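# Load four cartons onto cart, park it in yellow bay

## Task

Move all four cartons from the desk onto the utility cart, with none reaching beyond the edges of the cart's trays, then leave the cart in the yellow taped bay so that all four of its wheels sit fully inside the tape and none touches it; the robot must not tip over or finish leaning.

## Robot and tools

Robot: a Hello Robot Stretch 4 with an omni-wheel base, a lift on a vertical mast, one telescoping arm reaching forward, a three-axis wrist and a five-finger hand. It stands about 1.6 m tall; the base rim lies within 0.23 m of the base origin. Something may occasionally nudge a loose object.

Frames: the base frame sits on the floor under the base centre, x forward, y left, z up, in metres. The odometry frame equals the base frame as it was when the scene began. hand_pose is reported in the base frame for the hand point, 0.045 m in front of the palm; the printed value may be slightly off. Hand-point axes: +z along straight fingers, +y out of the palm, +x across the palm away from the thumb.

move: one action per call. base takes a single object and is always an offset from where the base last reported itself: {"translate_m": d} straight, forward positive, -2 to 2 m; {"strafe_m": d} sideways, left positive, -2 to 2 m; {"rotate_rad": d} turn in place, counter-clockwise positive, -3.2 to 3.2. translate_m and strafe_m may be combined into one straight diagonal drive; rotate cannot be combined. joints is one object keyed by joint name, each value an absolute target: lift_m 0 to 1.2 m; arm_m 0 to 0.55 m; wrist_yaw_rad -1.134 to 4.276 (0 ahead, positive left, 3.14 folded back); wrist_pitch_rad -1.117 to 4.259 (0 level, 1.57 pointing down); wrist_roll_rad -1.117 to 4.259 (0 palm up, 1.57 palm to the robot's right, 3.14 palm down); hand_little, hand_ring, hand_middle, hand_index, hand_thumb_bend from +1 straight/open to -1 curled; hand_thumb_turn +1 beside the palm to -1 opposite the fingers; hand_force_limit -1 to 1 (closing stops at about 0 to 10 N fingertip force, 15 N for the thumb motors); hand_speed -0.96 to 1 (full speed from +0.48 up; start value -0.8). Out-of-range targets are clipped and reported. pace is "slow", "default", "fast" or "max"; speeds gives a per-joint top speed for lift_m, arm_m or the wrist joints instead. contact_limits, 0 lightest to 1 hardest (default 0.5), may be set for arm_m, lift_m, translate_m, strafe_m, rotate_rad, each only alongside its own command; a base limit persists until the next base command. {"end_of_arm": "enable_torque"} must be sent alone and re-powers wrist motors that shut off. cameras lists head_camera, head_left_camera, head_right_camera, wrist_camera or "all"; blocking false returns after about 0.5 s while motion continues. A move with no action just reports state and images. Motions in one action start together. If a call is refused or an uncommanded stop hits, the remaining move/wait/finished_scene calls in that reply are skipped.

wait(seconds 0 to 10) lets time pass and returns early once running motions settle. stop brakes all your motions and also re-brakes slack wheels. zoom_image(camera, region [x0,y0,x1,y1] pixels, at most 504 each side) enlarges part of the newest image. show_instructions shows the reference page. finished_scene ends the scene irreversibly; the result must then hold without the robot.

Speeds: base tops out at 0.1/0.3/0.4/0.6 m/s and 1/2/3/4 rad/s by pace, slower when the lift is above 0.2 m; lift 0.15 to 0.5 m/s; arm 0.1 to 0.7 m/s; wrist 1.82 rad/s. A move halts after 14 s (time_out).

Results: base_status and joint_status give done, moving, off_target, or a stop: contact_stop (held back; that joint goes slack), time_out, limit_stop_at_own_body, limit_stop_at_tilt (lean over 6 degrees; lift, arm and wheels go slack), torque_fault. on_its_own reports what happened unprompted, e.g. slack joints. base_odometry counts wheel turns; a gap over about 0.1 rad between turned_by_wheels and turned_by_imu signals slip or a hit. base_tilt in degrees, forward and right positive. lidar_m: 12 distances, 30-degree sectors counter-clockwise from straight ahead; "-" means nothing seen or closer than 0.25 m. wrist_depth_mm: 7x7 grid of depths, 100 to 2000 mm. motor_effort in percent with peak in brackets; servo_current in mA. hand_stopped_by lists little, ring, middle, index, thumb_bend, thumb_turn as moving, target, force, stalled or fault; *_load_n give fingertip loads, positive when pushed open; a lost grip shows as loads near 0.

Gripping: a finger motor moves only when its target changes, then locks. To grip tighter, raise hand_force_limit and send a more-closed target; to release, send a more-open one. Close at hand_speed -0.94 or below for gentle grips. With the thumb fully opposed the hand wraps objects roughly 0.035 to 0.065 m thick; thumb and index pad can pinch light items up to about 0.08 m. The wrist camera sits behind the palm heel and can collide.

Self-collision risks: hand over the base with low lift; wrist tilted up while rolled; yaw plus pitch below about -1.1; wrist folded back while tilting. Keep lift_m contact limit at 0.3 or more when lifting about 2 kg.

Cautions: do not drive, turn or stop with over 1 kg in the hand and arm_m beyond 0.2, especially fast; steady pushes with a high hand can tip the robot. Avoid dropping cartons even a few mm, releasing moving items, slamming, or hard hits on fixed or heavy things. Overloading fingers is penalised. The scene keeps running while you think, so running moves continue.

Each tool is called as a command line: name --argument value for each argument, lists and objects as JSON in quotes; but a table of rows of numbers goes row by row, as --pt "numbers of a row", without its own name.

Reference images:

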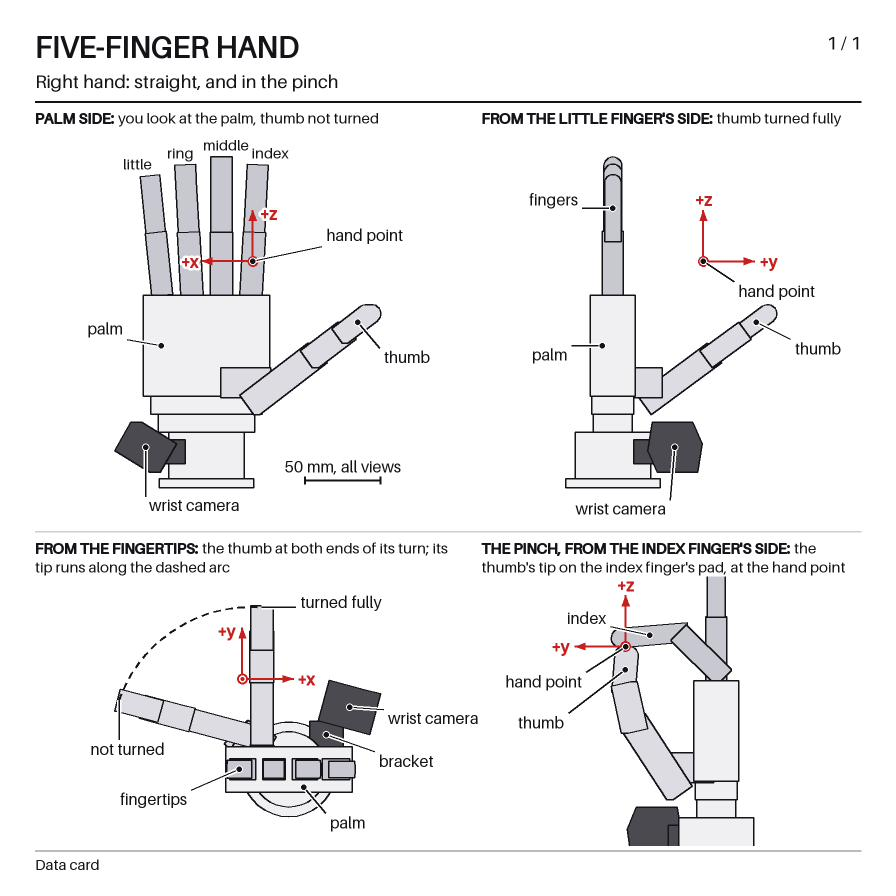

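## Session

move --cameras '["all"]'

Scene clock: 0.00 s.
base_odometry: x=+0.000 y=+0.000 heading=+0.000
turned_by_wheels: +0.000
turned_by_imu: +0.000
base_tilt: forward=-1.5 right=+0.7
lidar_m: 1.79 1.85 1.92 0.82 0.73 0.75 0.92 1.83 1.87 2.31 1.26 1.17
base_status: not commanded
joint_positions: lift_m=+0.168 arm_m=+0.000 wrist_yaw_rad=+3.089 wrist_pitch_rad=+0.004 wrist_roll_rad=+0.000 hand_little=+1.000 hand_ring=+1.000 hand_middle=+1.000 hand_index=+1.000 hand_thumb_turn=+1.000 hand_thumb_bend=+1.000 hand_force_limit=+0.000 hand_speed=-0.800
joint_status: not commanded
measured_speeds: all 0
hand_stopped_by: target,target,target,target,target,target
little_load_n: 0.0
ring_load_n: 0.0
middle_load_n: 0.0
index_load_n: 0.0
thumb_bend_load_n: 0.0
thumb_turn_load_n: 0.0
motor_effort: lift_m=+21 arm_m=+3 wheel_0=+0 wheel_1=+0 wheel_2=+0
servo_current: wrist_yaw_rad=46 wrist_pitch_rad=52 wrist_roll_rad=33
hand_pose: x=-0.0443 y=+0.1297 z=+0.4054 quat_wxyz=(-0.486, -0.488, +0.514, +0.512) (m; base frame)
wrist_depth_mm: - 135 - - - - - / - 136 - - - - - / 123 - - - - - - / 134 - - - - - - / 1618 - - - - - - / 1182 1255 185 182 1499 - - / 854 - - - - - -
pictures: head_camera, head_left_camera, head_right_camera, wrist_camera

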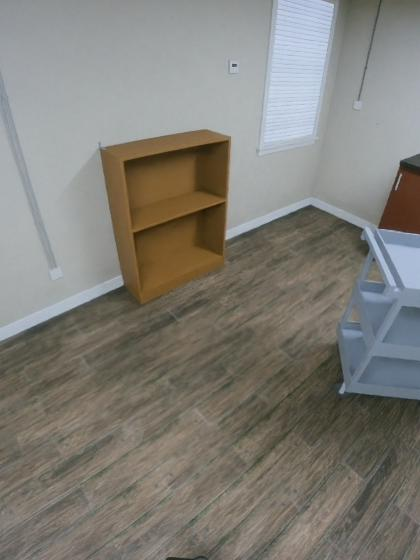

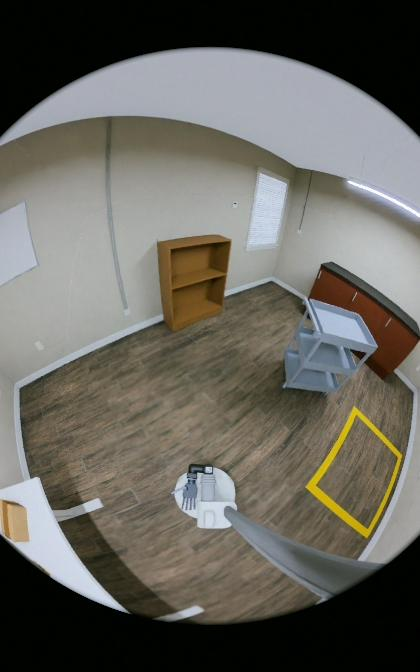

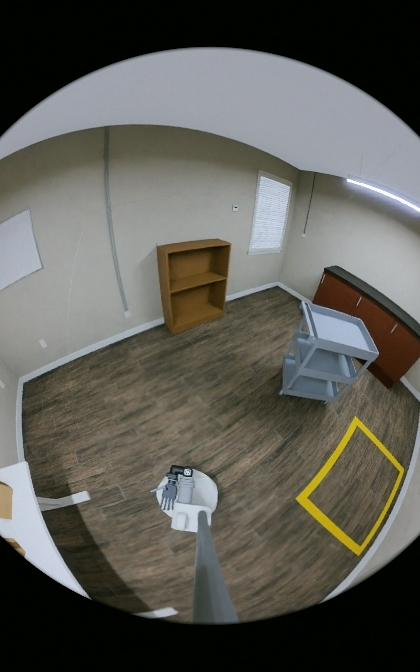

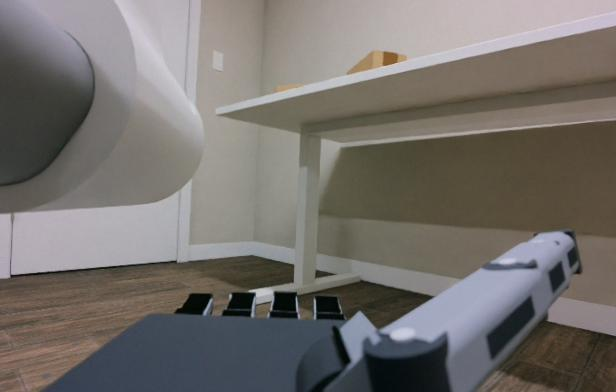

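move --base '{"rotate_rad": 1.57}' --cameras '["all"]'

Scene clock: 9.50 s.
move: done
base_odometry: x=+0.000 y=+0.000 heading=+1.569
turned_by_wheels: +1.569
turned_by_imu: +1.577
base_tilt: forward=-1.5 right=+0.7
lidar_m: 0.83 0.73 0.75 0.91 1.83 1.86 2.28 1.28 1.18 1.80 1.78 1.94
base_status: done
joint_positions: lift_m=+0.168 arm_m=+0.000 wrist_yaw_rad=+3.089 wrist_pitch_rad=+0.004 wrist_roll_rad=+0.000 hand_little=+1.000 hand_ring=+1.000 hand_middle=+1.000 hand_index=+1.000 hand_thumb_turn=+1.000 hand_thumb_bend=+1.000 hand_force_limit=+0.000 hand_speed=-0.800
joint_status: not commanded
measured_speeds: all 0
hand_stopped_by: target,target,target,target,target,target
little_load_n: 0.0
ring_load_n: 0.0
middle_load_n: 0.0
index_load_n: 0.0
thumb_bend_load_n: 0.0
thumb_turn_load_n: 0.0
motor_effort: lift_m=+21(21) arm_m=-3(3) wheel_0=-3(8) wheel_1=-3(10) wheel_2=-4(10)
servo_current: wrist_yaw_rad=52(59) wrist_pitch_rad=46(72) wrist_roll_rad=39(59)
hand_pose: x=-0.0443 y=+0.1297 z=+0.4054 quat_wxyz=(-0.486, -0.488, +0.514, +0.512)
wrist_depth_mm: - 136 - - - - - / - 137 - - - - - / 123 - - - - - - / 136 - - - - - - / - - - - - - - / 1160 1229 184 186 1537 - - / 842 - - - - - -
pictures: head_camera, head_left_camera, head_right_camera, wrist_camera

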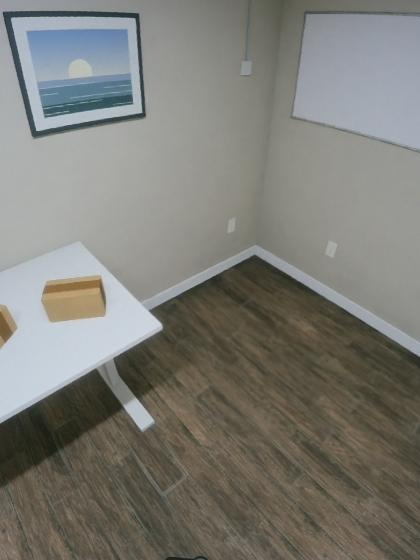

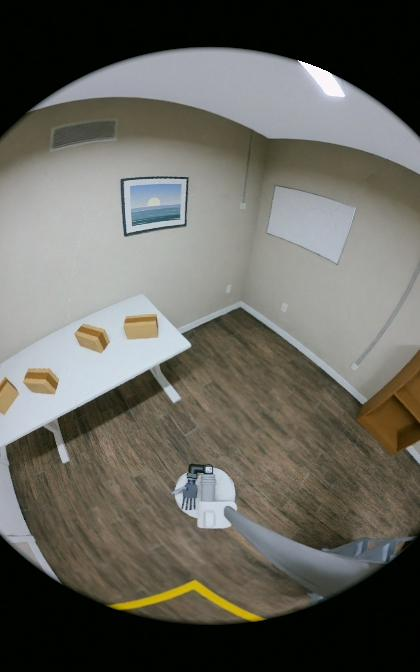

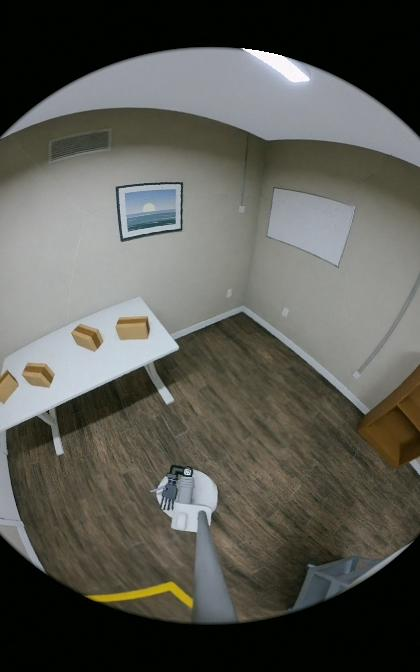

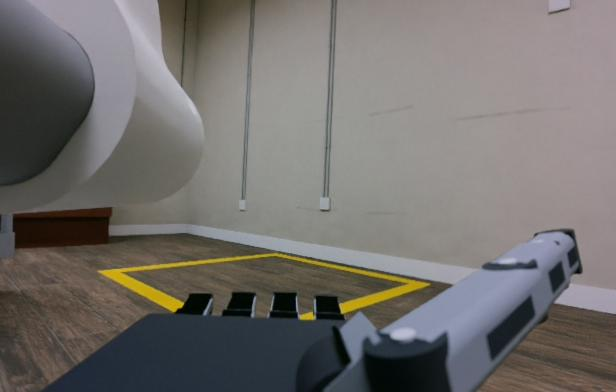

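move --base '{"rotate_rad": 0.55}' --cameras '["all"]'

zoom_image --camera "head_camera" --region '[0, 200, 420, 500]'

Scene clock: 16.30 s.
move: done
base_odometry: x=+0.000 y=+0.000 heading=+2.119
turned_by_wheels: +0.549
turned_by_imu: +0.555
base_tilt: forward=-1.5 right=+0.8
lidar_m: 0.74 0.75 0.93 1.82 1.86 2.33 1.27 1.19 1.79 1.87 1.92 0.83
base_status: done
joint_positions: lift_m=+0.168 arm_m=+0.000 wrist_yaw_rad=+3.089 wrist_pitch_rad=+0.004 wrist_roll_rad=+0.000 hand_little=+1.000 hand_ring=+1.000 hand_middle=+1.000 hand_index=+1.000 hand_thumb_turn=+1.000 hand_thumb_bend=+1.000 hand_force_limit=+0.000 hand_speed=-0.800
joint_status: not commanded
measured_speeds: all 0
hand_stopped_by: target,target,target,target,target,target
little_load_n: 0.0
ring_load_n: 0.0
middle_load_n: 0.0
index_load_n: 0.0
thumb_bend_load_n: 0.0
thumb_turn_load_n: 0.0
motor_effort: lift_m=+21(21) arm_m=-3(3) wheel_0=-3(8) wheel_1=-3(9) wheel_2=-2(10)
servo_current: wrist_yaw_rad=39(52) wrist_pitch_rad=46(65) wrist_roll_rad=39(59)
hand_pose: x=-0.0443 y=+0.1297 z=+0.4054 quat_wxyz=(-0.486, -0.488, +0.514, +0.512)
wrist_depth_mm: - 136 - - - - - / - 136 - - - - - / 123 - - - - - - / 136 - - - - - - / 1921 1708 - - - - - / 1182 1229 184 187 1537 - - / 842 - - - - - -
pictures: head_camera, head_left_camera, head_right_camera, wrist_camera

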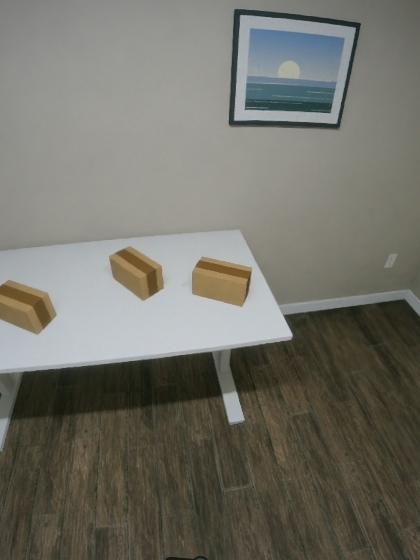

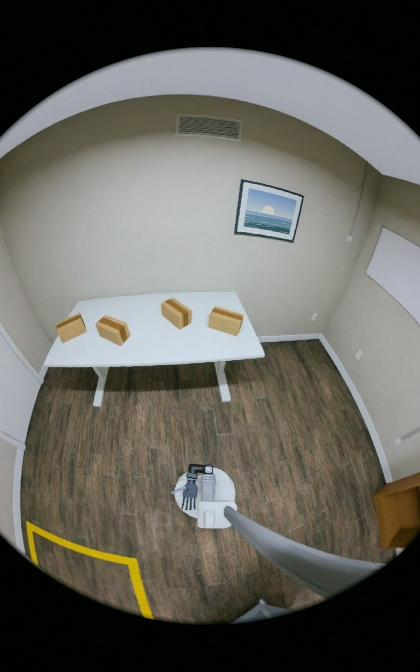

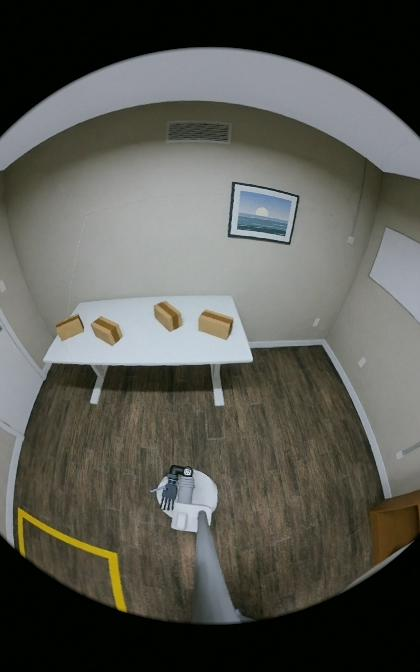

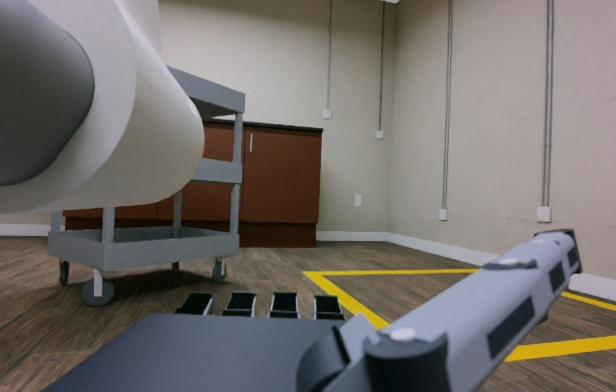

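Scaled by 1.200 from the camera's image (finer frame: 600x800).

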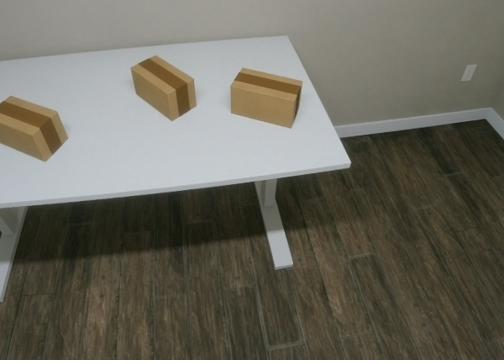

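move --joints '{"lift_m": 0.9}'

move --joints '{"wrist_yaw_rad": 0.0}' --cameras '["all"]'

Scene clock: 39.97 s.
move: done
base_odometry: x=+0.000 y=+0.000 heading=+2.119
turned_by_wheels: +0.000
turned_by_imu: -0.002
base_tilt: forward=-1.5 right=+0.7
lidar_m: 0.73 0.74 0.93 1.83 1.86 2.30 1.27 1.18 1.80 1.87 1.93 0.84
base_status: not commanded
joint_positions: lift_m=+0.899 arm_m=+0.000 wrist_yaw_rad=+3.089 wrist_pitch_rad=+0.004 wrist_roll_rad=+0.000 hand_little=+1.000 hand_ring=+1.000 hand_middle=+1.000 hand_index=+1.000 hand_thumb_turn=+1.000 hand_thumb_bend=+1.000 hand_force_limit=+0.000 hand_speed=-0.800
joint_status: all done
measured_speeds: all 0
hand_stopped_by: target,target,target,target,target,target
little_load_n: 0.0
ring_load_n: 0.0
middle_load_n: 0.0
index_load_n: 0.0
thumb_bend_load_n: 0.0
thumb_turn_load_n: 0.0
motor_effort: lift_m=+27(31) arm_m=-3(3) wheel_0=-3(4) wheel_1=-2(3) wheel_2=-1(2)
servo_current: wrist_yaw_rad=52(59) wrist_pitch_rad=52(78) wrist_roll_rad=65(65)
hand_pose: x=-0.0443 y=+0.1297 z=+1.1369 quat_wxyz=(-0.486, -0.488, +0.514, +0.512)
wrist_depth_mm: - 136 - - - - - / - 136 - - - - - / 123 - - - - - - / 136 - - - - - - / - - - - - - - / - - 184 186 - - - / - - - - - - -
pictures: none

Scene clock: 42.30 s.
move: done
base_odometry: x=+0.000 y=+0.000 heading=+2.119
turned_by_wheels: +0.000
turned_by_imu: -0.001
base_tilt: forward=-1.5 right=+0.7
lidar_m: 0.74 0.75 0.93 1.82 1.88 2.31 1.28 1.17 1.78 1.87 1.93 0.83
base_status: not commanded
joint_positions: lift_m=+0.899 arm_m=+0.000 wrist_yaw_rad=+0.001 wrist_pitch_rad=+0.004 wrist_roll_rad=+0.000 hand_little=+1.000 hand_ring=+1.000 hand_middle=+1.000 hand_index=+1.000 hand_thumb_turn=+1.000 hand_thumb_bend=+1.000 hand_force_limit=+0.000 hand_speed=-0.800
joint_status: all done
measured_speeds: all 0
hand_stopped_by: target,target,target,target,target,target
little_load_n: 0.0
ring_load_n: 0.0
middle_load_n: 0.0
index_load_n: 0.0
thumb_bend_load_n: 0.0
thumb_turn_load_n: 0.0
motor_effort: lift_m=+26(27) arm_m=-3(3) wheel_0=-4(4) wheel_1=-2(3) wheel_2=-2(2)
servo_current: wrist_yaw_rad=39(104) wrist_pitch_rad=46(72) wrist_roll_rad=33(59)
hand_pose: x=+0.3928 y=-0.1179 z=+1.1369 quat_wxyz=(+0.499, +0.501, +0.501, +0.499)
wrist_depth_mm: - - - - - - - / - - - 1308 1397 - - / - - - 1336 1397 - - / - - - - - - - / - - - - - - - / - 788 131 163 - - - / - - - - - - -
pictures: head_camera, head_left_camera, head_right_camera, wrist_camera

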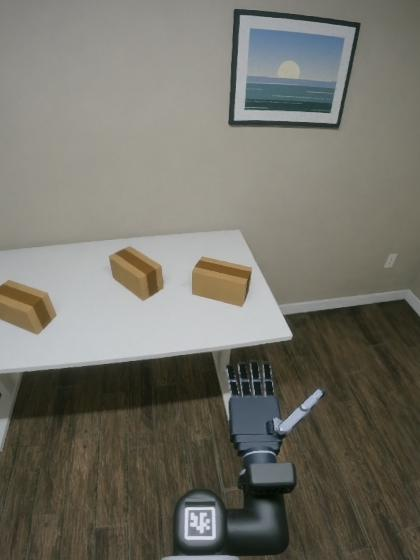

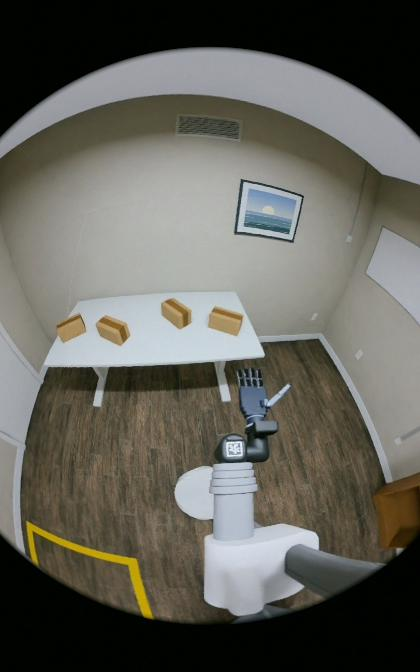

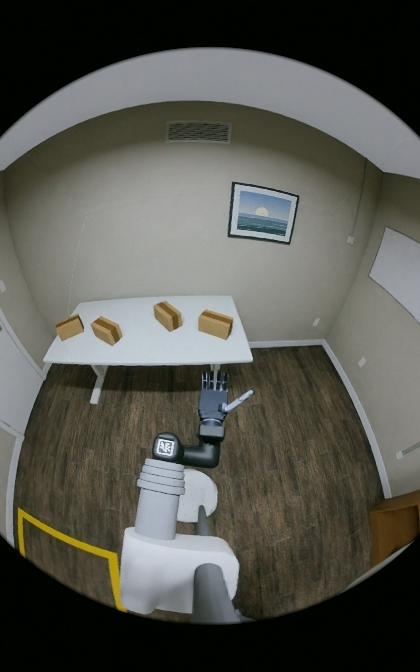

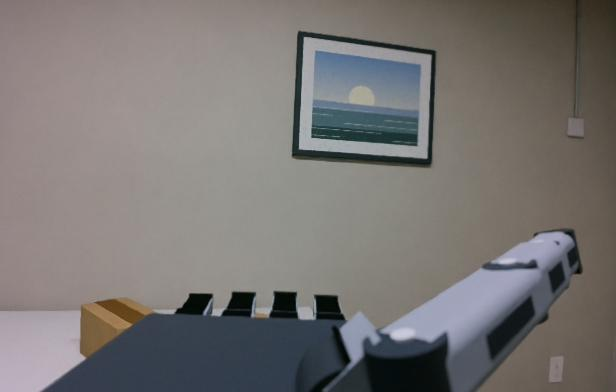

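move --joints '{"wrist_pitch_rad": 0.8, "arm_m": 0.2}' --cameras '["wrist_camera", "head_camera"]'

zoom_image --camera "head_camera" --region '[0, 200, 300, 400]'

Scene clock: 58.80 s.
move: done
base_odometry: x=+0.000 y=+0.000 heading=+2.119
turned_by_wheels: +0.000
turned_by_imu: -0.002
base_tilt: forward=-1.5 right=+0.7
lidar_m: 0.73 0.76 0.92 1.81 1.85 2.30 1.28 1.19 1.77 1.85 1.94 0.82
base_status: not commanded
joint_positions: lift_m=+0.899 arm_m=+0.200 wrist_yaw_rad=+0.001 wrist_pitch_rad=+0.800 wrist_roll_rad=+0.000 hand_little=+1.000 hand_ring=+1.000 hand_middle=+1.000 hand_index=+1.000 hand_thumb_turn=+1.000 hand_thumb_bend=+1.000 hand_force_limit=+0.000 hand_speed=-0.800
joint_status: all done
measured_speeds: all 0
hand_stopped_by: target,target,target,target,target,target
little_load_n: 0.0
ring_load_n: 0.0
middle_load_n: 0.0
index_load_n: 0.0
thumb_bend_load_n: 0.0
thumb_turn_load_n: 0.0
motor_effort: lift_m=+26(27) arm_m=+5(6) wheel_0=-4(4) wheel_1=-2(3) wheel_2=-2(2)
servo_current: wrist_yaw_rad=46(52) wrist_pitch_rad=39(91) wrist_roll_rad=46(65)
hand_pose: x=+0.5684 y=-0.1180 z=+0.9607 quat_wxyz=(+0.266, +0.655, +0.656, +0.266)
wrist_depth_mm: - 580 569 559 - - - / - 609 609 580 - - - / - - - - - - - / - - - - 1430 1537 1576 / 1205 1229 1255 1281 1308 1366 - / 1098 1098 185 186 1205 - - / 991 - - - - - -
pictures: head_camera, wrist_camera

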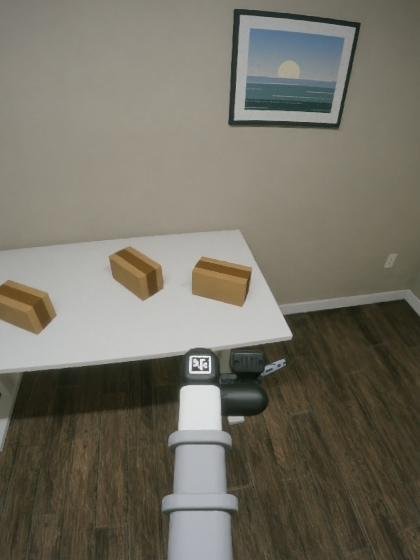

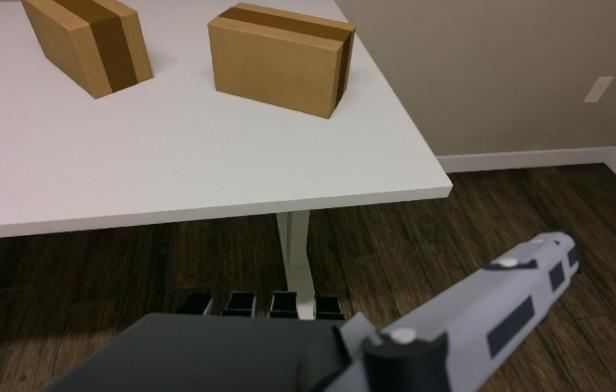

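Scaled by 1.680 from the camera's image (finer frame: 600x800).

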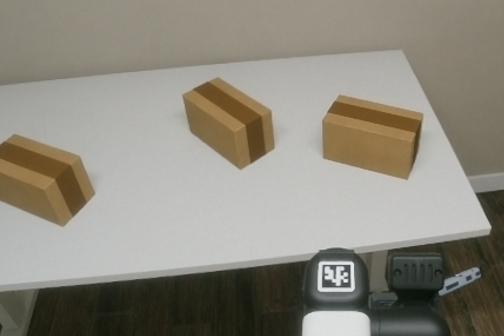

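move --joints '{"lift_m": 1.1, "wrist_pitch_rad": 1.57, "arm_m": 0.4}'

move --base '{"translate_m": 0.35}' --cameras '["all"]'

Scene clock: 141.67 s.
move: done
base_odometry: x=+0.000 y=+0.000 heading=+2.119
turned_by_wheels: +0.000
turned_by_imu: -0.002
base_tilt: forward=-1.5 right=+0.7
lidar_m: 0.74 0.74 0.94 1.82 1.87 2.31 1.28 1.19 1.78 1.86 1.92 0.82
base_status: not commanded
joint_positions: lift_m=+1.100 arm_m=+0.400 wrist_yaw_rad=+0.001 wrist_pitch_rad=+1.568 wrist_roll_rad=+0.000 hand_little=+1.000 hand_ring=+1.000 hand_middle=+1.000 hand_index=+1.000 hand_thumb_turn=+1.000 hand_thumb_bend=+1.000 hand_force_limit=+0.000 hand_speed=-0.800
joint_status: all done
measured_speeds: all 0
hand_stopped_by: target,target,target,target,target,target
little_load_n: 0.0
ring_load_n: 0.0
middle_load_n: 0.0
index_load_n: 0.5
thumb_bend_load_n: 0.0
thumb_turn_load_n: 0.0
motor_effort: lift_m=+26(30) arm_m=+5(6) wheel_0=-4(4) wheel_1=-2(3) wheel_2=-1(3)
servo_current: wrist_yaw_rad=46(52) wrist_pitch_rad=65(78) wrist_roll_rad=39(65)
hand_pose: x=+0.6317 y=-0.1182 z=+1.0565 quat_wxyz=(+0.001, +0.707, +0.707, +0.001)
wrist_depth_mm: - - - - - 1229 1281 / - - - 1229 1229 1229 1281 / 1160 1182 1205 1205 1229 1229 1229 / 1160 1182 1205 1205 1229 1229 1229 / 1160 1182 1182 1205 1205 1229 - / 1182 1182 184 186 1205 - - / 1160 - - - - - -
pictures: none

Scene clock: 144.33 s.
move: done
base_odometry: x=-0.182 y=+0.299 heading=+2.119
turned_by_wheels: +0.000
turned_by_imu: -0.002
base_tilt: forward=-1.5 right=+0.7
lidar_m: 0.40 0.41 0.52 1.02 1.90 2.37 1.57 1.50 1.91 1.85 1.86 0.46
base_status: done
joint_positions: lift_m=+1.100 arm_m=+0.400 wrist_yaw_rad=+0.001 wrist_pitch_rad=+1.568 wrist_roll_rad=+0.000 hand_little=+1.000 hand_ring=+1.000 hand_middle=+1.000 hand_index=+1.000 hand_thumb_turn=+1.000 hand_thumb_bend=+1.000 hand_force_limit=+0.000 hand_speed=-0.800
joint_status: not commanded
measured_speeds: all 0
hand_stopped_by: target,target,target,target,target,target
little_load_n: 0.0
ring_load_n: 0.0
middle_load_n: 0.0
index_load_n: 0.0
thumb_bend_load_n: 0.0
thumb_turn_load_n: 0.0
motor_effort: lift_m=+26(26) arm_m=+4(5) wheel_0=+2(9) wheel_1=+2(8) wheel_2=-2(12)
servo_current: wrist_yaw_rad=39(52) wrist_pitch_rad=52(72) wrist_roll_rad=33(65)
hand_pose: x=+0.6317 y=-0.1182 z=+1.0565 quat_wxyz=(+0.001, +0.707, +0.707, +0.001)
wrist_depth_mm: - - - - - 1255 1255 / - - 370 373 500 1255 1229 / 413 - 366 373 375 1229 1255 / - - - 370 - 1255 1255 / - - - - - 1255 - / - - 130 163 - - - / - - - - - - -
pictures: head_camera, head_left_camera, head_right_camera, wrist_camera

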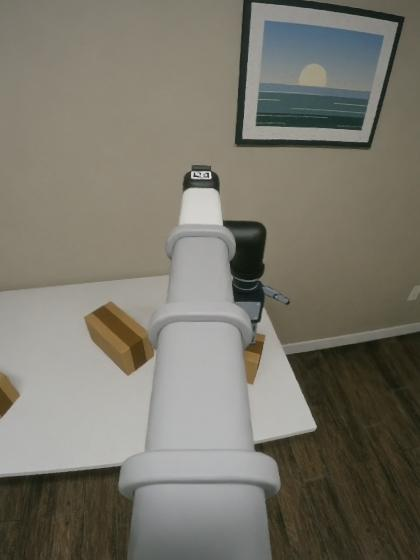

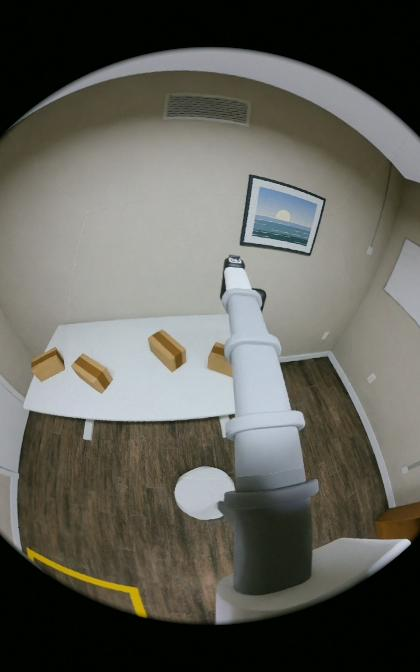

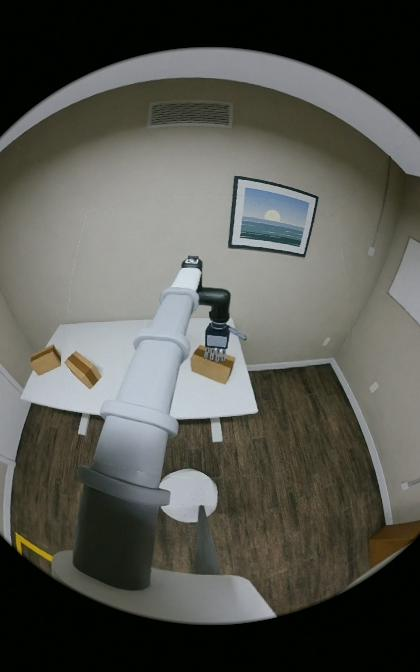

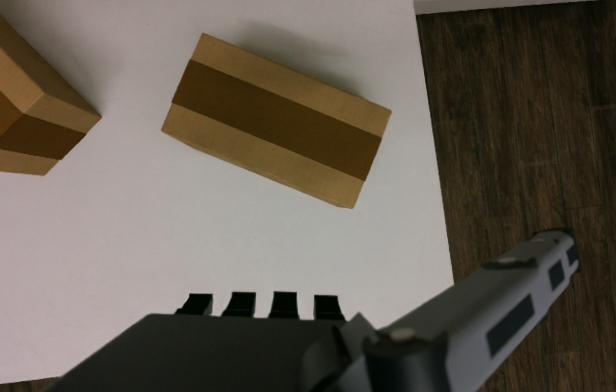

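zoom_image --camera "wrist_camera" --region '[100, 0, 460, 240]'

Scaled by 1.400.

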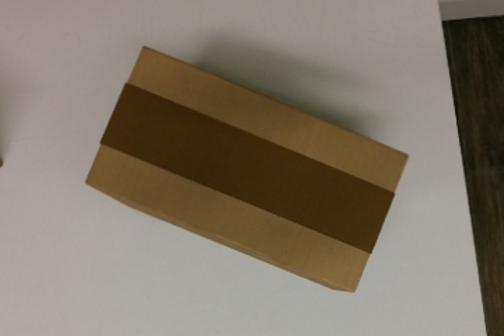

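move --joints '{"arm_m": 0.5}' --cameras '["wrist_camera"]'

zoom_image --camera "wrist_camera" --region '[100, 50, 460, 290]'

Scene clock: 202.03 s.
move: done
base_odometry: x=-0.182 y=+0.299 heading=+2.119
turned_by_wheels: +0.000
turned_by_imu: -0.002
base_tilt: forward=-1.5 right=+0.8
lidar_m: 0.40 0.40 0.52 1.03 1.92 2.37 1.54 1.49 1.91 1.86 1.87 0.46
base_status: not commanded
joint_positions: lift_m=+1.100 arm_m=+0.500 wrist_yaw_rad=+0.001 wrist_pitch_rad=+1.569 wrist_roll_rad=+0.000 hand_little=+1.000 hand_ring=+1.000 hand_middle=+1.000 hand_index=+1.000 hand_thumb_turn=+1.000 hand_thumb_bend=+1.000 hand_force_limit=+0.000 hand_speed=-0.800
joint_status: all done
measured_speeds: all 0
hand_stopped_by: target,target,target,target,target,target
little_load_n: 0.0
ring_load_n: 0.0
middle_load_n: 0.0
index_load_n: 0.0
thumb_bend_load_n: 0.0
thumb_turn_load_n: 0.0
motor_effort: lift_m=+26(26) arm_m=+4(6) wheel_0=+2(2) wheel_1=+2(3) wheel_2=-2(2)
servo_current: wrist_yaw_rad=52(52) wrist_pitch_rad=26(72) wrist_roll_rad=46(59)
hand_pose: x=+0.7317 y=-0.1182 z=+1.0564 quat_wxyz=(+0.001, +0.707, +0.707, +0.001)
wrist_depth_mm: - - - - - 1281 1229 / - - - - 1205 1229 1229 / - - 368 - 496 1255 1255 / - - 366 370 373 1229 1255 / - - 368 370 375 1205 - / - - 130 185 - - - / - - - - - - -

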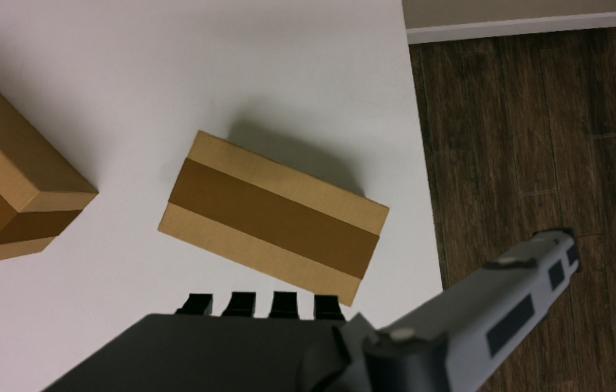

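Scaled by 1.400.

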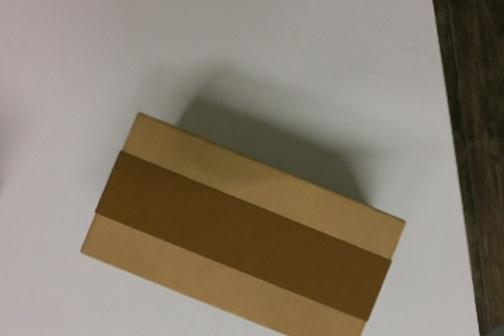

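move --joints '{"arm_m": 0.1}'

move --base '{"translate_m": -0.35}' --joints '{"wrist_pitch_rad": 0.5}' --cameras '["all"]'

Scene clock: 393.63 s.
move: done
base_odometry: x=-0.182 y=+0.299 heading=+2.119
turned_by_wheels: +0.000
turned_by_imu: -0.002
base_tilt: forward=-1.5 right=+0.8
lidar_m: 0.40 0.41 0.51 1.02 1.91 2.38 1.56 1.52 1.91 1.85 1.87 0.46
base_status: not commanded
joint_positions: lift_m=+1.100 arm_m=+0.100 wrist_yaw_rad=+0.001 wrist_pitch_rad=+1.569 wrist_roll_rad=+0.000 hand_little=+1.000 hand_ring=+1.000 hand_middle=+1.000 hand_index=+1.000 hand_thumb_turn=+1.000 hand_thumb_bend=+1.000 hand_force_limit=+0.000 hand_speed=-0.800
joint_status: all done
measured_speeds: all 0
hand_stopped_by: target,target,target,target,target,target
little_load_n: 0.0
ring_load_n: 0.0
middle_load_n: 0.0
index_load_n: 0.0
thumb_bend_load_n: 0.0
thumb_turn_load_n: 0.0
motor_effort: lift_m=+26(26) arm_m=-4(6) wheel_0=+2(2) wheel_1=+2(3) wheel_2=-2(2)
servo_current: wrist_yaw_rad=39(59) wrist_pitch_rad=46(72) wrist_roll_rad=39(59)
hand_pose: x=+0.3317 y=-0.1182 z=+1.0564 quat_wxyz=(+0.001, +0.707, +0.707, +0.001)
wrist_depth_mm: - - - - - 1229 1255 / - - - - - 1255 1229 / - 1205 1205 1229 1229 1229 1255 / 1182 1182 1182 1205 1229 1229 1255 / 1160 1160 1182 1229 1205 1229 - / 1160 1182 184 187 1229 - - / 1182 - - - - - -
pictures: none

Scene clock: 396.30 s.
move: done
base_odometry: x=+0.000 y=+0.000 heading=+2.119
turned_by_wheels: +0.000
turned_by_imu: +0.001
base_tilt: forward=-1.5 right=+0.7
lidar_m: 0.74 0.79 0.94 1.84 1.87 2.30 1.28 1.17 1.78 1.86 1.93 0.83
base_status: done
joint_positions: lift_m=+1.100 arm_m=+0.100 wrist_yaw_rad=+0.001 wrist_pitch_rad=+0.508 wrist_roll_rad=+0.000 hand_little=+1.000 hand_ring=+1.000 hand_middle=+1.000 hand_index=+1.000 hand_thumb_turn=+1.000 hand_thumb_bend=+1.000 hand_force_limit=+0.000 hand_speed=-0.800
joint_status: all done
measured_speeds: all 0
hand_stopped_by: target,target,target,target,target,target
little_load_n: 0.0
ring_load_n: 0.0
middle_load_n: 0.0
index_load_n: -0.5
thumb_bend_load_n: 0.0
thumb_turn_load_n: 0.0
motor_effort: lift_m=+26(26) arm_m=-4(4) wheel_0=-3(9) wheel_1=-3(9) wheel_2=+3(12)
servo_current: wrist_yaw_rad=46(59) wrist_pitch_rad=52(150) wrist_roll_rad=46(72)
hand_pose: x=+0.4938 y=-0.1180 z=+1.2226 quat_wxyz=(+0.358, +0.609, +0.610, +0.358)
wrist_depth_mm: - - - - - - - / - - - - - - - / - - - - - - - / - 831 - 878 - - - / - 820 820 788 - - - / - - 130 182 - - - / - - - - - - -
pictures: head_camera, head_left_camera, head_right_camera, wrist_camera

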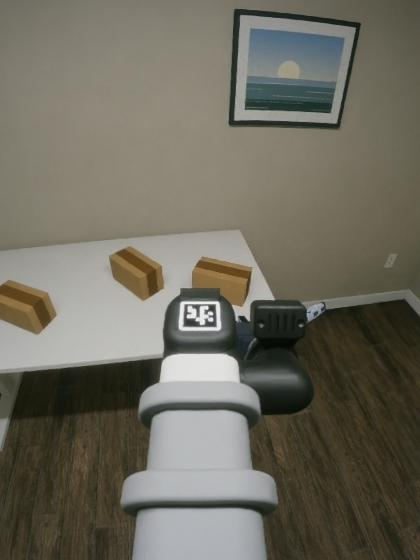

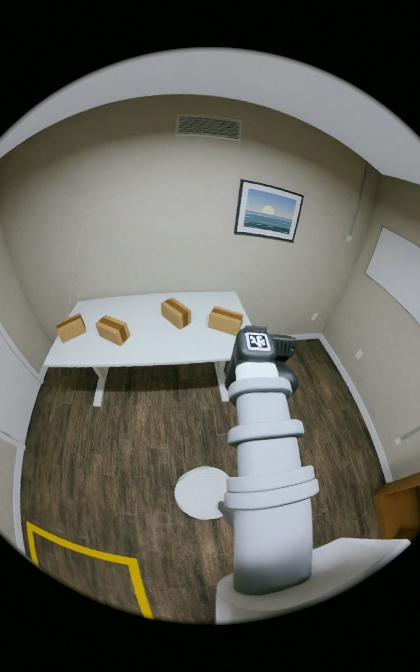

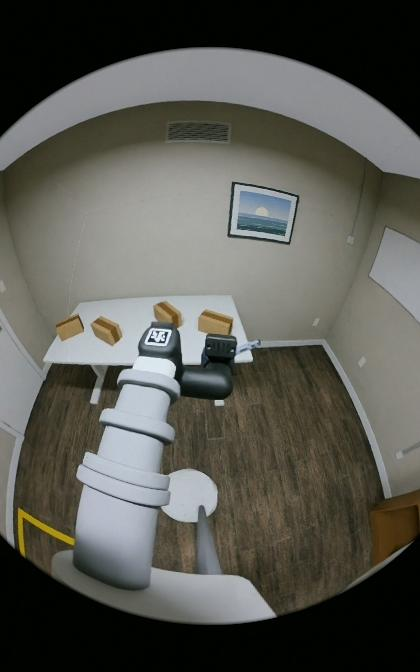

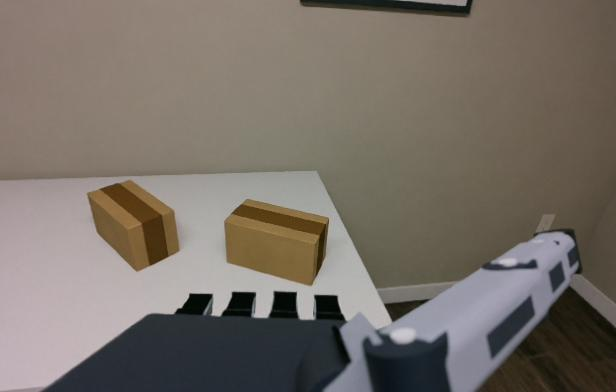

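move --base '{"rotate_rad": -2.6}' --joints '{"arm_m": 0.0}' --cameras '["all"]'

zoom_image --camera "head_camera" --region '[0, 150, 420, 500]'

Scene clock: 404.70 s.
move: done
base_odometry: x=+0.000 y=+0.000 heading=-0.481
turned_by_wheels: -2.599
turned_by_imu: -2.621
base_tilt: forward=-1.5 right=+0.7
lidar_m: 1.17 1.79 1.91 1.93 0.83 0.71 0.76 1.00 1.82 1.87 2.40 1.23
base_status: done
joint_positions: lift_m=+1.100 arm_m=+0.000 wrist_yaw_rad=+0.001 wrist_pitch_rad=+0.508 wrist_roll_rad=+0.000 hand_little=+1.000 hand_ring=+1.000 hand_middle=+1.000 hand_index=+1.000 hand_thumb_turn=+1.000 hand_thumb_bend=+1.000 hand_force_limit=+0.000 hand_speed=-0.800
joint_status: all done
measured_speeds: all 0
hand_stopped_by: target,target,target,target,target,target
little_load_n: 0.0
ring_load_n: 0.0
middle_load_n: 0.0
index_load_n: 0.0
thumb_bend_load_n: 0.0
thumb_turn_load_n: 0.0
motor_effort: lift_m=+25(26) arm_m=-4(6) wheel_0=+4(9) wheel_1=+3(10) wheel_2=+3(8)
servo_current: wrist_yaw_rad=46(52) wrist_pitch_rad=59(78) wrist_roll_rad=52(65)
hand_pose: x=+0.3938 y=-0.1180 z=+1.2227 quat_wxyz=(+0.358, +0.609, +0.610, +0.359)
wrist_depth_mm: 1661 - - - - - - / 1756 - - - - - - / 1756 - - - - - - / 1921 - - - - - - / 1808 1921 - 1863 - - - / 1576 1618 197 186 - - - / 1430 - - - - - -
pictures: head_camera, head_left_camera, head_right_camera, wrist_camera

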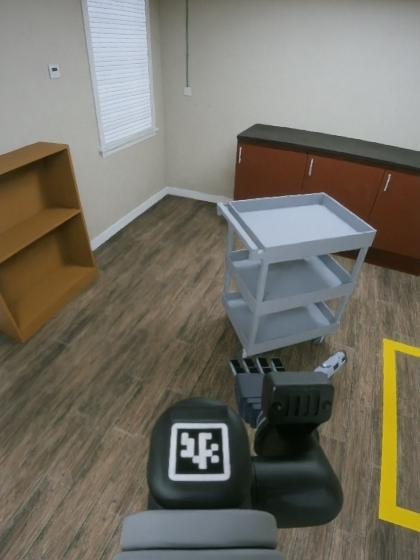

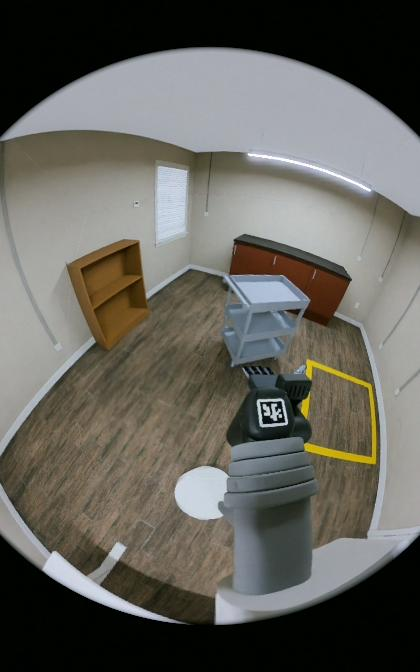

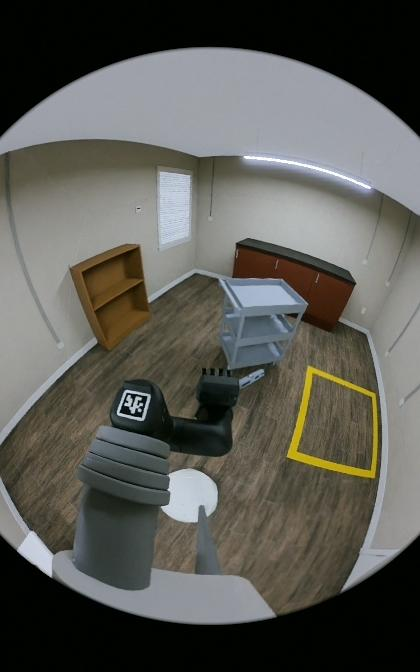

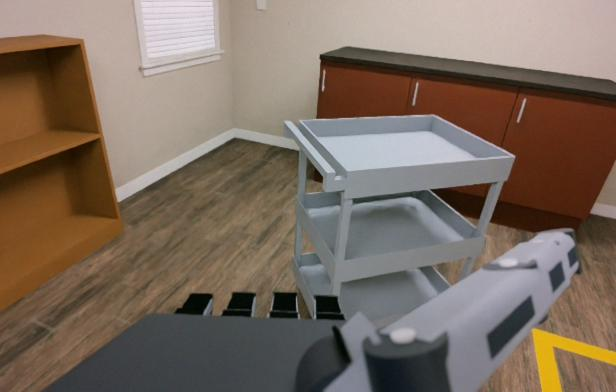

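Scaled by 1.200 from the camera's image (finer frame: 600x800).

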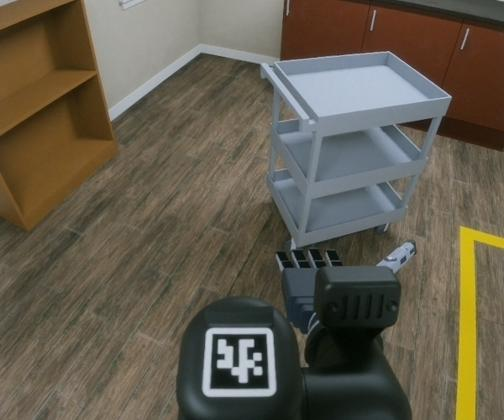

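move --base '{"rotate_rad": -1.09}' --joints '{"lift_m": 1.15, "wrist_pitch_rad": 1.57, "arm_m": 0.3}' --cameras '["all"]'

Scene clock: 559.70 s.
move: done
base_odometry: x=+0.000 y=+0.000 heading=-1.570
turned_by_wheels: -1.089
turned_by_imu: -1.098
base_tilt: forward=-1.5 right=+0.7
lidar_m: 2.34 1.25 1.19 1.78 1.90 1.94 0.80 0.75 0.76 0.95 1.82 1.87
base_status: done
joint_positions: lift_m=+1.149 arm_m=+0.300 wrist_yaw_rad=+0.001 wrist_pitch_rad=+1.568 wrist_roll_rad=+0.000 hand_little=+1.000 hand_ring=+1.000 hand_middle=+1.000 hand_index=+1.000 hand_thumb_turn=+1.000 hand_thumb_bend=+1.000 hand_force_limit=+0.000 hand_speed=-0.800
joint_status: all done
measured_speeds: all 0
hand_stopped_by: target,target,target,target,target,target
little_load_n: 0.0
ring_load_n: 0.0
middle_load_n: 0.0
index_load_n: 0.0
thumb_bend_load_n: 0.0
thumb_turn_load_n: 0.0
motor_effort: lift_m=+26(29) arm_m=+4(6) wheel_0=+2(9) wheel_1=+2(9) wheel_2=+4(8)
servo_current: wrist_yaw_rad=46(59) wrist_pitch_rad=33(98) wrist_roll_rad=39(52)
hand_pose: x=+0.5317 y=-0.1182 z=+1.1064 quat_wxyz=(+0.001, +0.707, +0.707, +0.001)
wrist_depth_mm: 1229 1255 1281 1308 1308 1281 1336 / 1229 1255 1255 1255 1281 1336 1308 / 1229 1281 1229 1281 1281 1281 1336 / 1229 1255 1255 1255 1281 1255 1308 / 1182 1255 1229 1255 1229 1281 - / 1205 1205 184 186 1255 - - / 1205 - - - - - -
pictures: head_camera, head_left_camera, head_right_camera, wrist_camera

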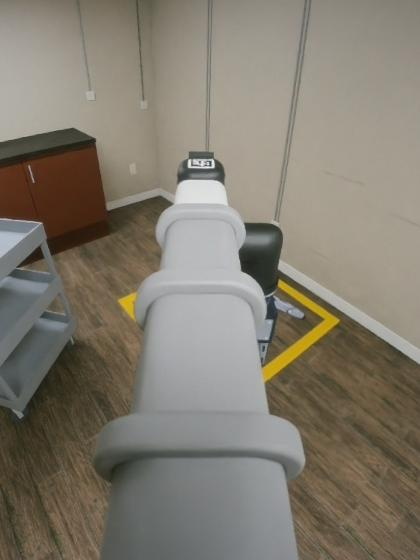

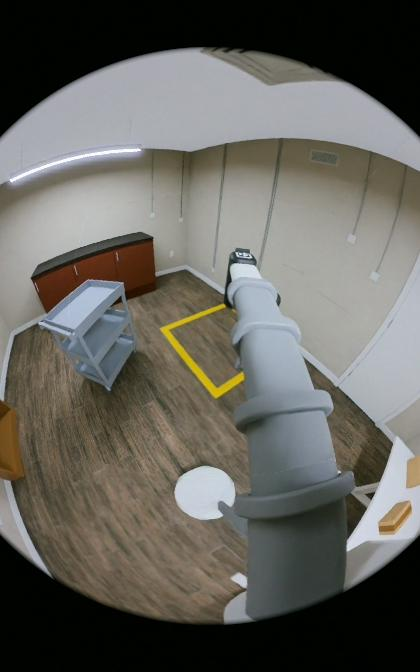

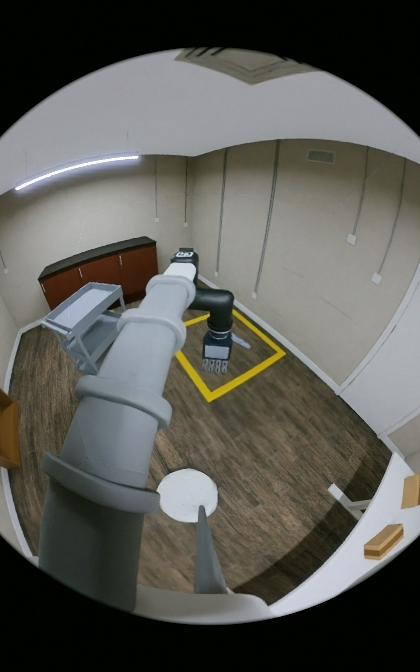

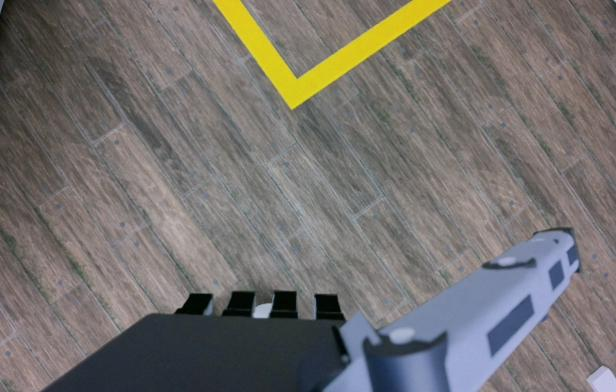

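move --base '{"translate_m": 0.4}' --cameras '["wrist_camera"]'

Scene clock: 579.47 s.
move: done
base_odometry: x=+0.000 y=-0.400 heading=-1.570
turned_by_wheels: +0.000
turned_by_imu: -0.001
base_tilt: forward=-1.5 right=+0.8
lidar_m: 2.03 1.16 0.97 2.01 1.93 2.18 2.02 1.06 1.08 1.72 1.60 1.62
base_status: done
joint_positions: lift_m=+1.150 arm_m=+0.300 wrist_yaw_rad=+0.001 wrist_pitch_rad=+1.568 wrist_roll_rad=+0.000 hand_little=+1.000 hand_ring=+1.000 hand_middle=+1.000 hand_index=+1.000 hand_thumb_turn=+1.000 hand_thumb_bend=+1.000 hand_force_limit=+0.000 hand_speed=-0.800
joint_status: not commanded
measured_speeds: all 0
hand_stopped_by: target,target,target,target,target,target
little_load_n: 0.0
ring_load_n: 0.0
middle_load_n: 0.0
index_load_n: 0.0
thumb_bend_load_n: 0.0
thumb_turn_load_n: 0.0
motor_effort: lift_m=+26(27) arm_m=+4(4) wheel_0=+2(9) wheel_1=+2(9) wheel_2=-3(12)
servo_current: wrist_yaw_rad=46(52) wrist_pitch_rad=52(72) wrist_roll_rad=33(65)
hand_pose: x=+0.5317 y=-0.1182 z=+1.1065 quat_wxyz=(+0.001, +0.707, +0.707, +0.001)
wrist_depth_mm: 1205 1255 1255 1255 1281 1308 1308 / 1229 1255 1255 1255 1308 1255 1281 / 1229 1229 1255 1255 1281 1281 1308 / 1205 1229 1229 1255 1255 1255 1308 / 1205 1229 1255 1255 1255 1255 - / 1205 1229 184 186 1281 - - / 1205 - - - - - -

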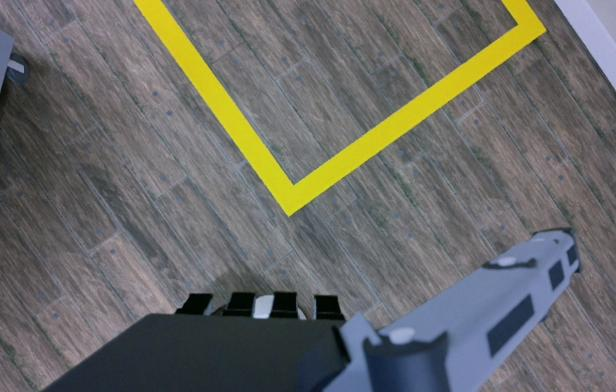

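move --joints '{"arm_m": 0.5}' --cameras '["wrist_camera"]'

Scene clock: 590.53 s.
move: done
base_odometry: x=+0.000 y=-0.400 heading=-1.570
turned_by_wheels: +0.000
turned_by_imu: -0.002
base_tilt: forward=-1.5 right=+0.7
lidar_m: 2.03 1.15 0.97 2.03 1.91 2.17 2.03 1.07 1.08 1.73 1.60 1.61
base_status: not commanded
joint_positions: lift_m=+1.150 arm_m=+0.500 wrist_yaw_rad=+0.001 wrist_pitch_rad=+1.568 wrist_roll_rad=+0.000 hand_little=+1.000 hand_ring=+1.000 hand_middle=+1.000 hand_index=+1.000 hand_thumb_turn=+1.000 hand_thumb_bend=+1.000 hand_force_limit=+0.000 hand_speed=-0.800
joint_status: all done
measured_speeds: all 0
hand_stopped_by: target,target,target,target,target,target
little_load_n: 0.0
ring_load_n: 0.0
middle_load_n: 0.0
index_load_n: 0.0
thumb_bend_load_n: 0.0
thumb_turn_load_n: 0.0
motor_effort: lift_m=+26(26) arm_m=+4(6) wheel_0=+2(3) wheel_1=+2(3) wheel_2=-3(4)
servo_current: wrist_yaw_rad=39(59) wrist_pitch_rad=26(65) wrist_roll_rad=52(52)
hand_pose: x=+0.7316 y=-0.1182 z=+1.1065 quat_wxyz=(+0.001, +0.707, +0.707, +0.001)
wrist_depth_mm: 1229 1205 1281 1281 1281 1308 1229 / 1205 1229 1255 1255 1281 1308 1308 / 1229 1229 1229 1255 1281 1281 1308 / 1229 1205 1229 1255 1308 1308 1308 / 1229 1229 1255 1255 1255 1255 - / 1205 1205 184 186 1255 - - / 1182 - - - - - -

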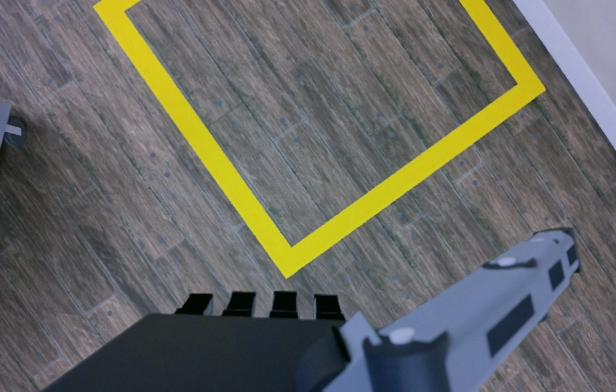

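zoom_image --camera "wrist_camera" --region '[200, 200, 400, 300]'

zoom_image --camera "wrist_camera" --region '[50, 0, 554, 300]'

Scaled by 2.520.

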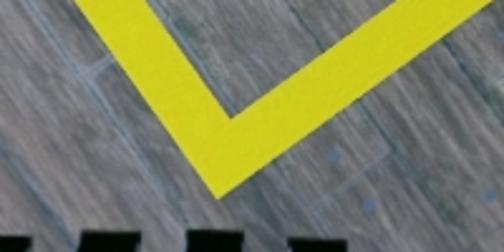

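Scaled by 1.000.

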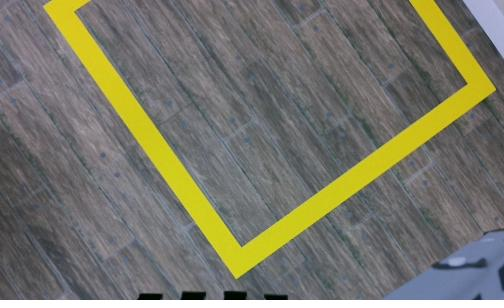

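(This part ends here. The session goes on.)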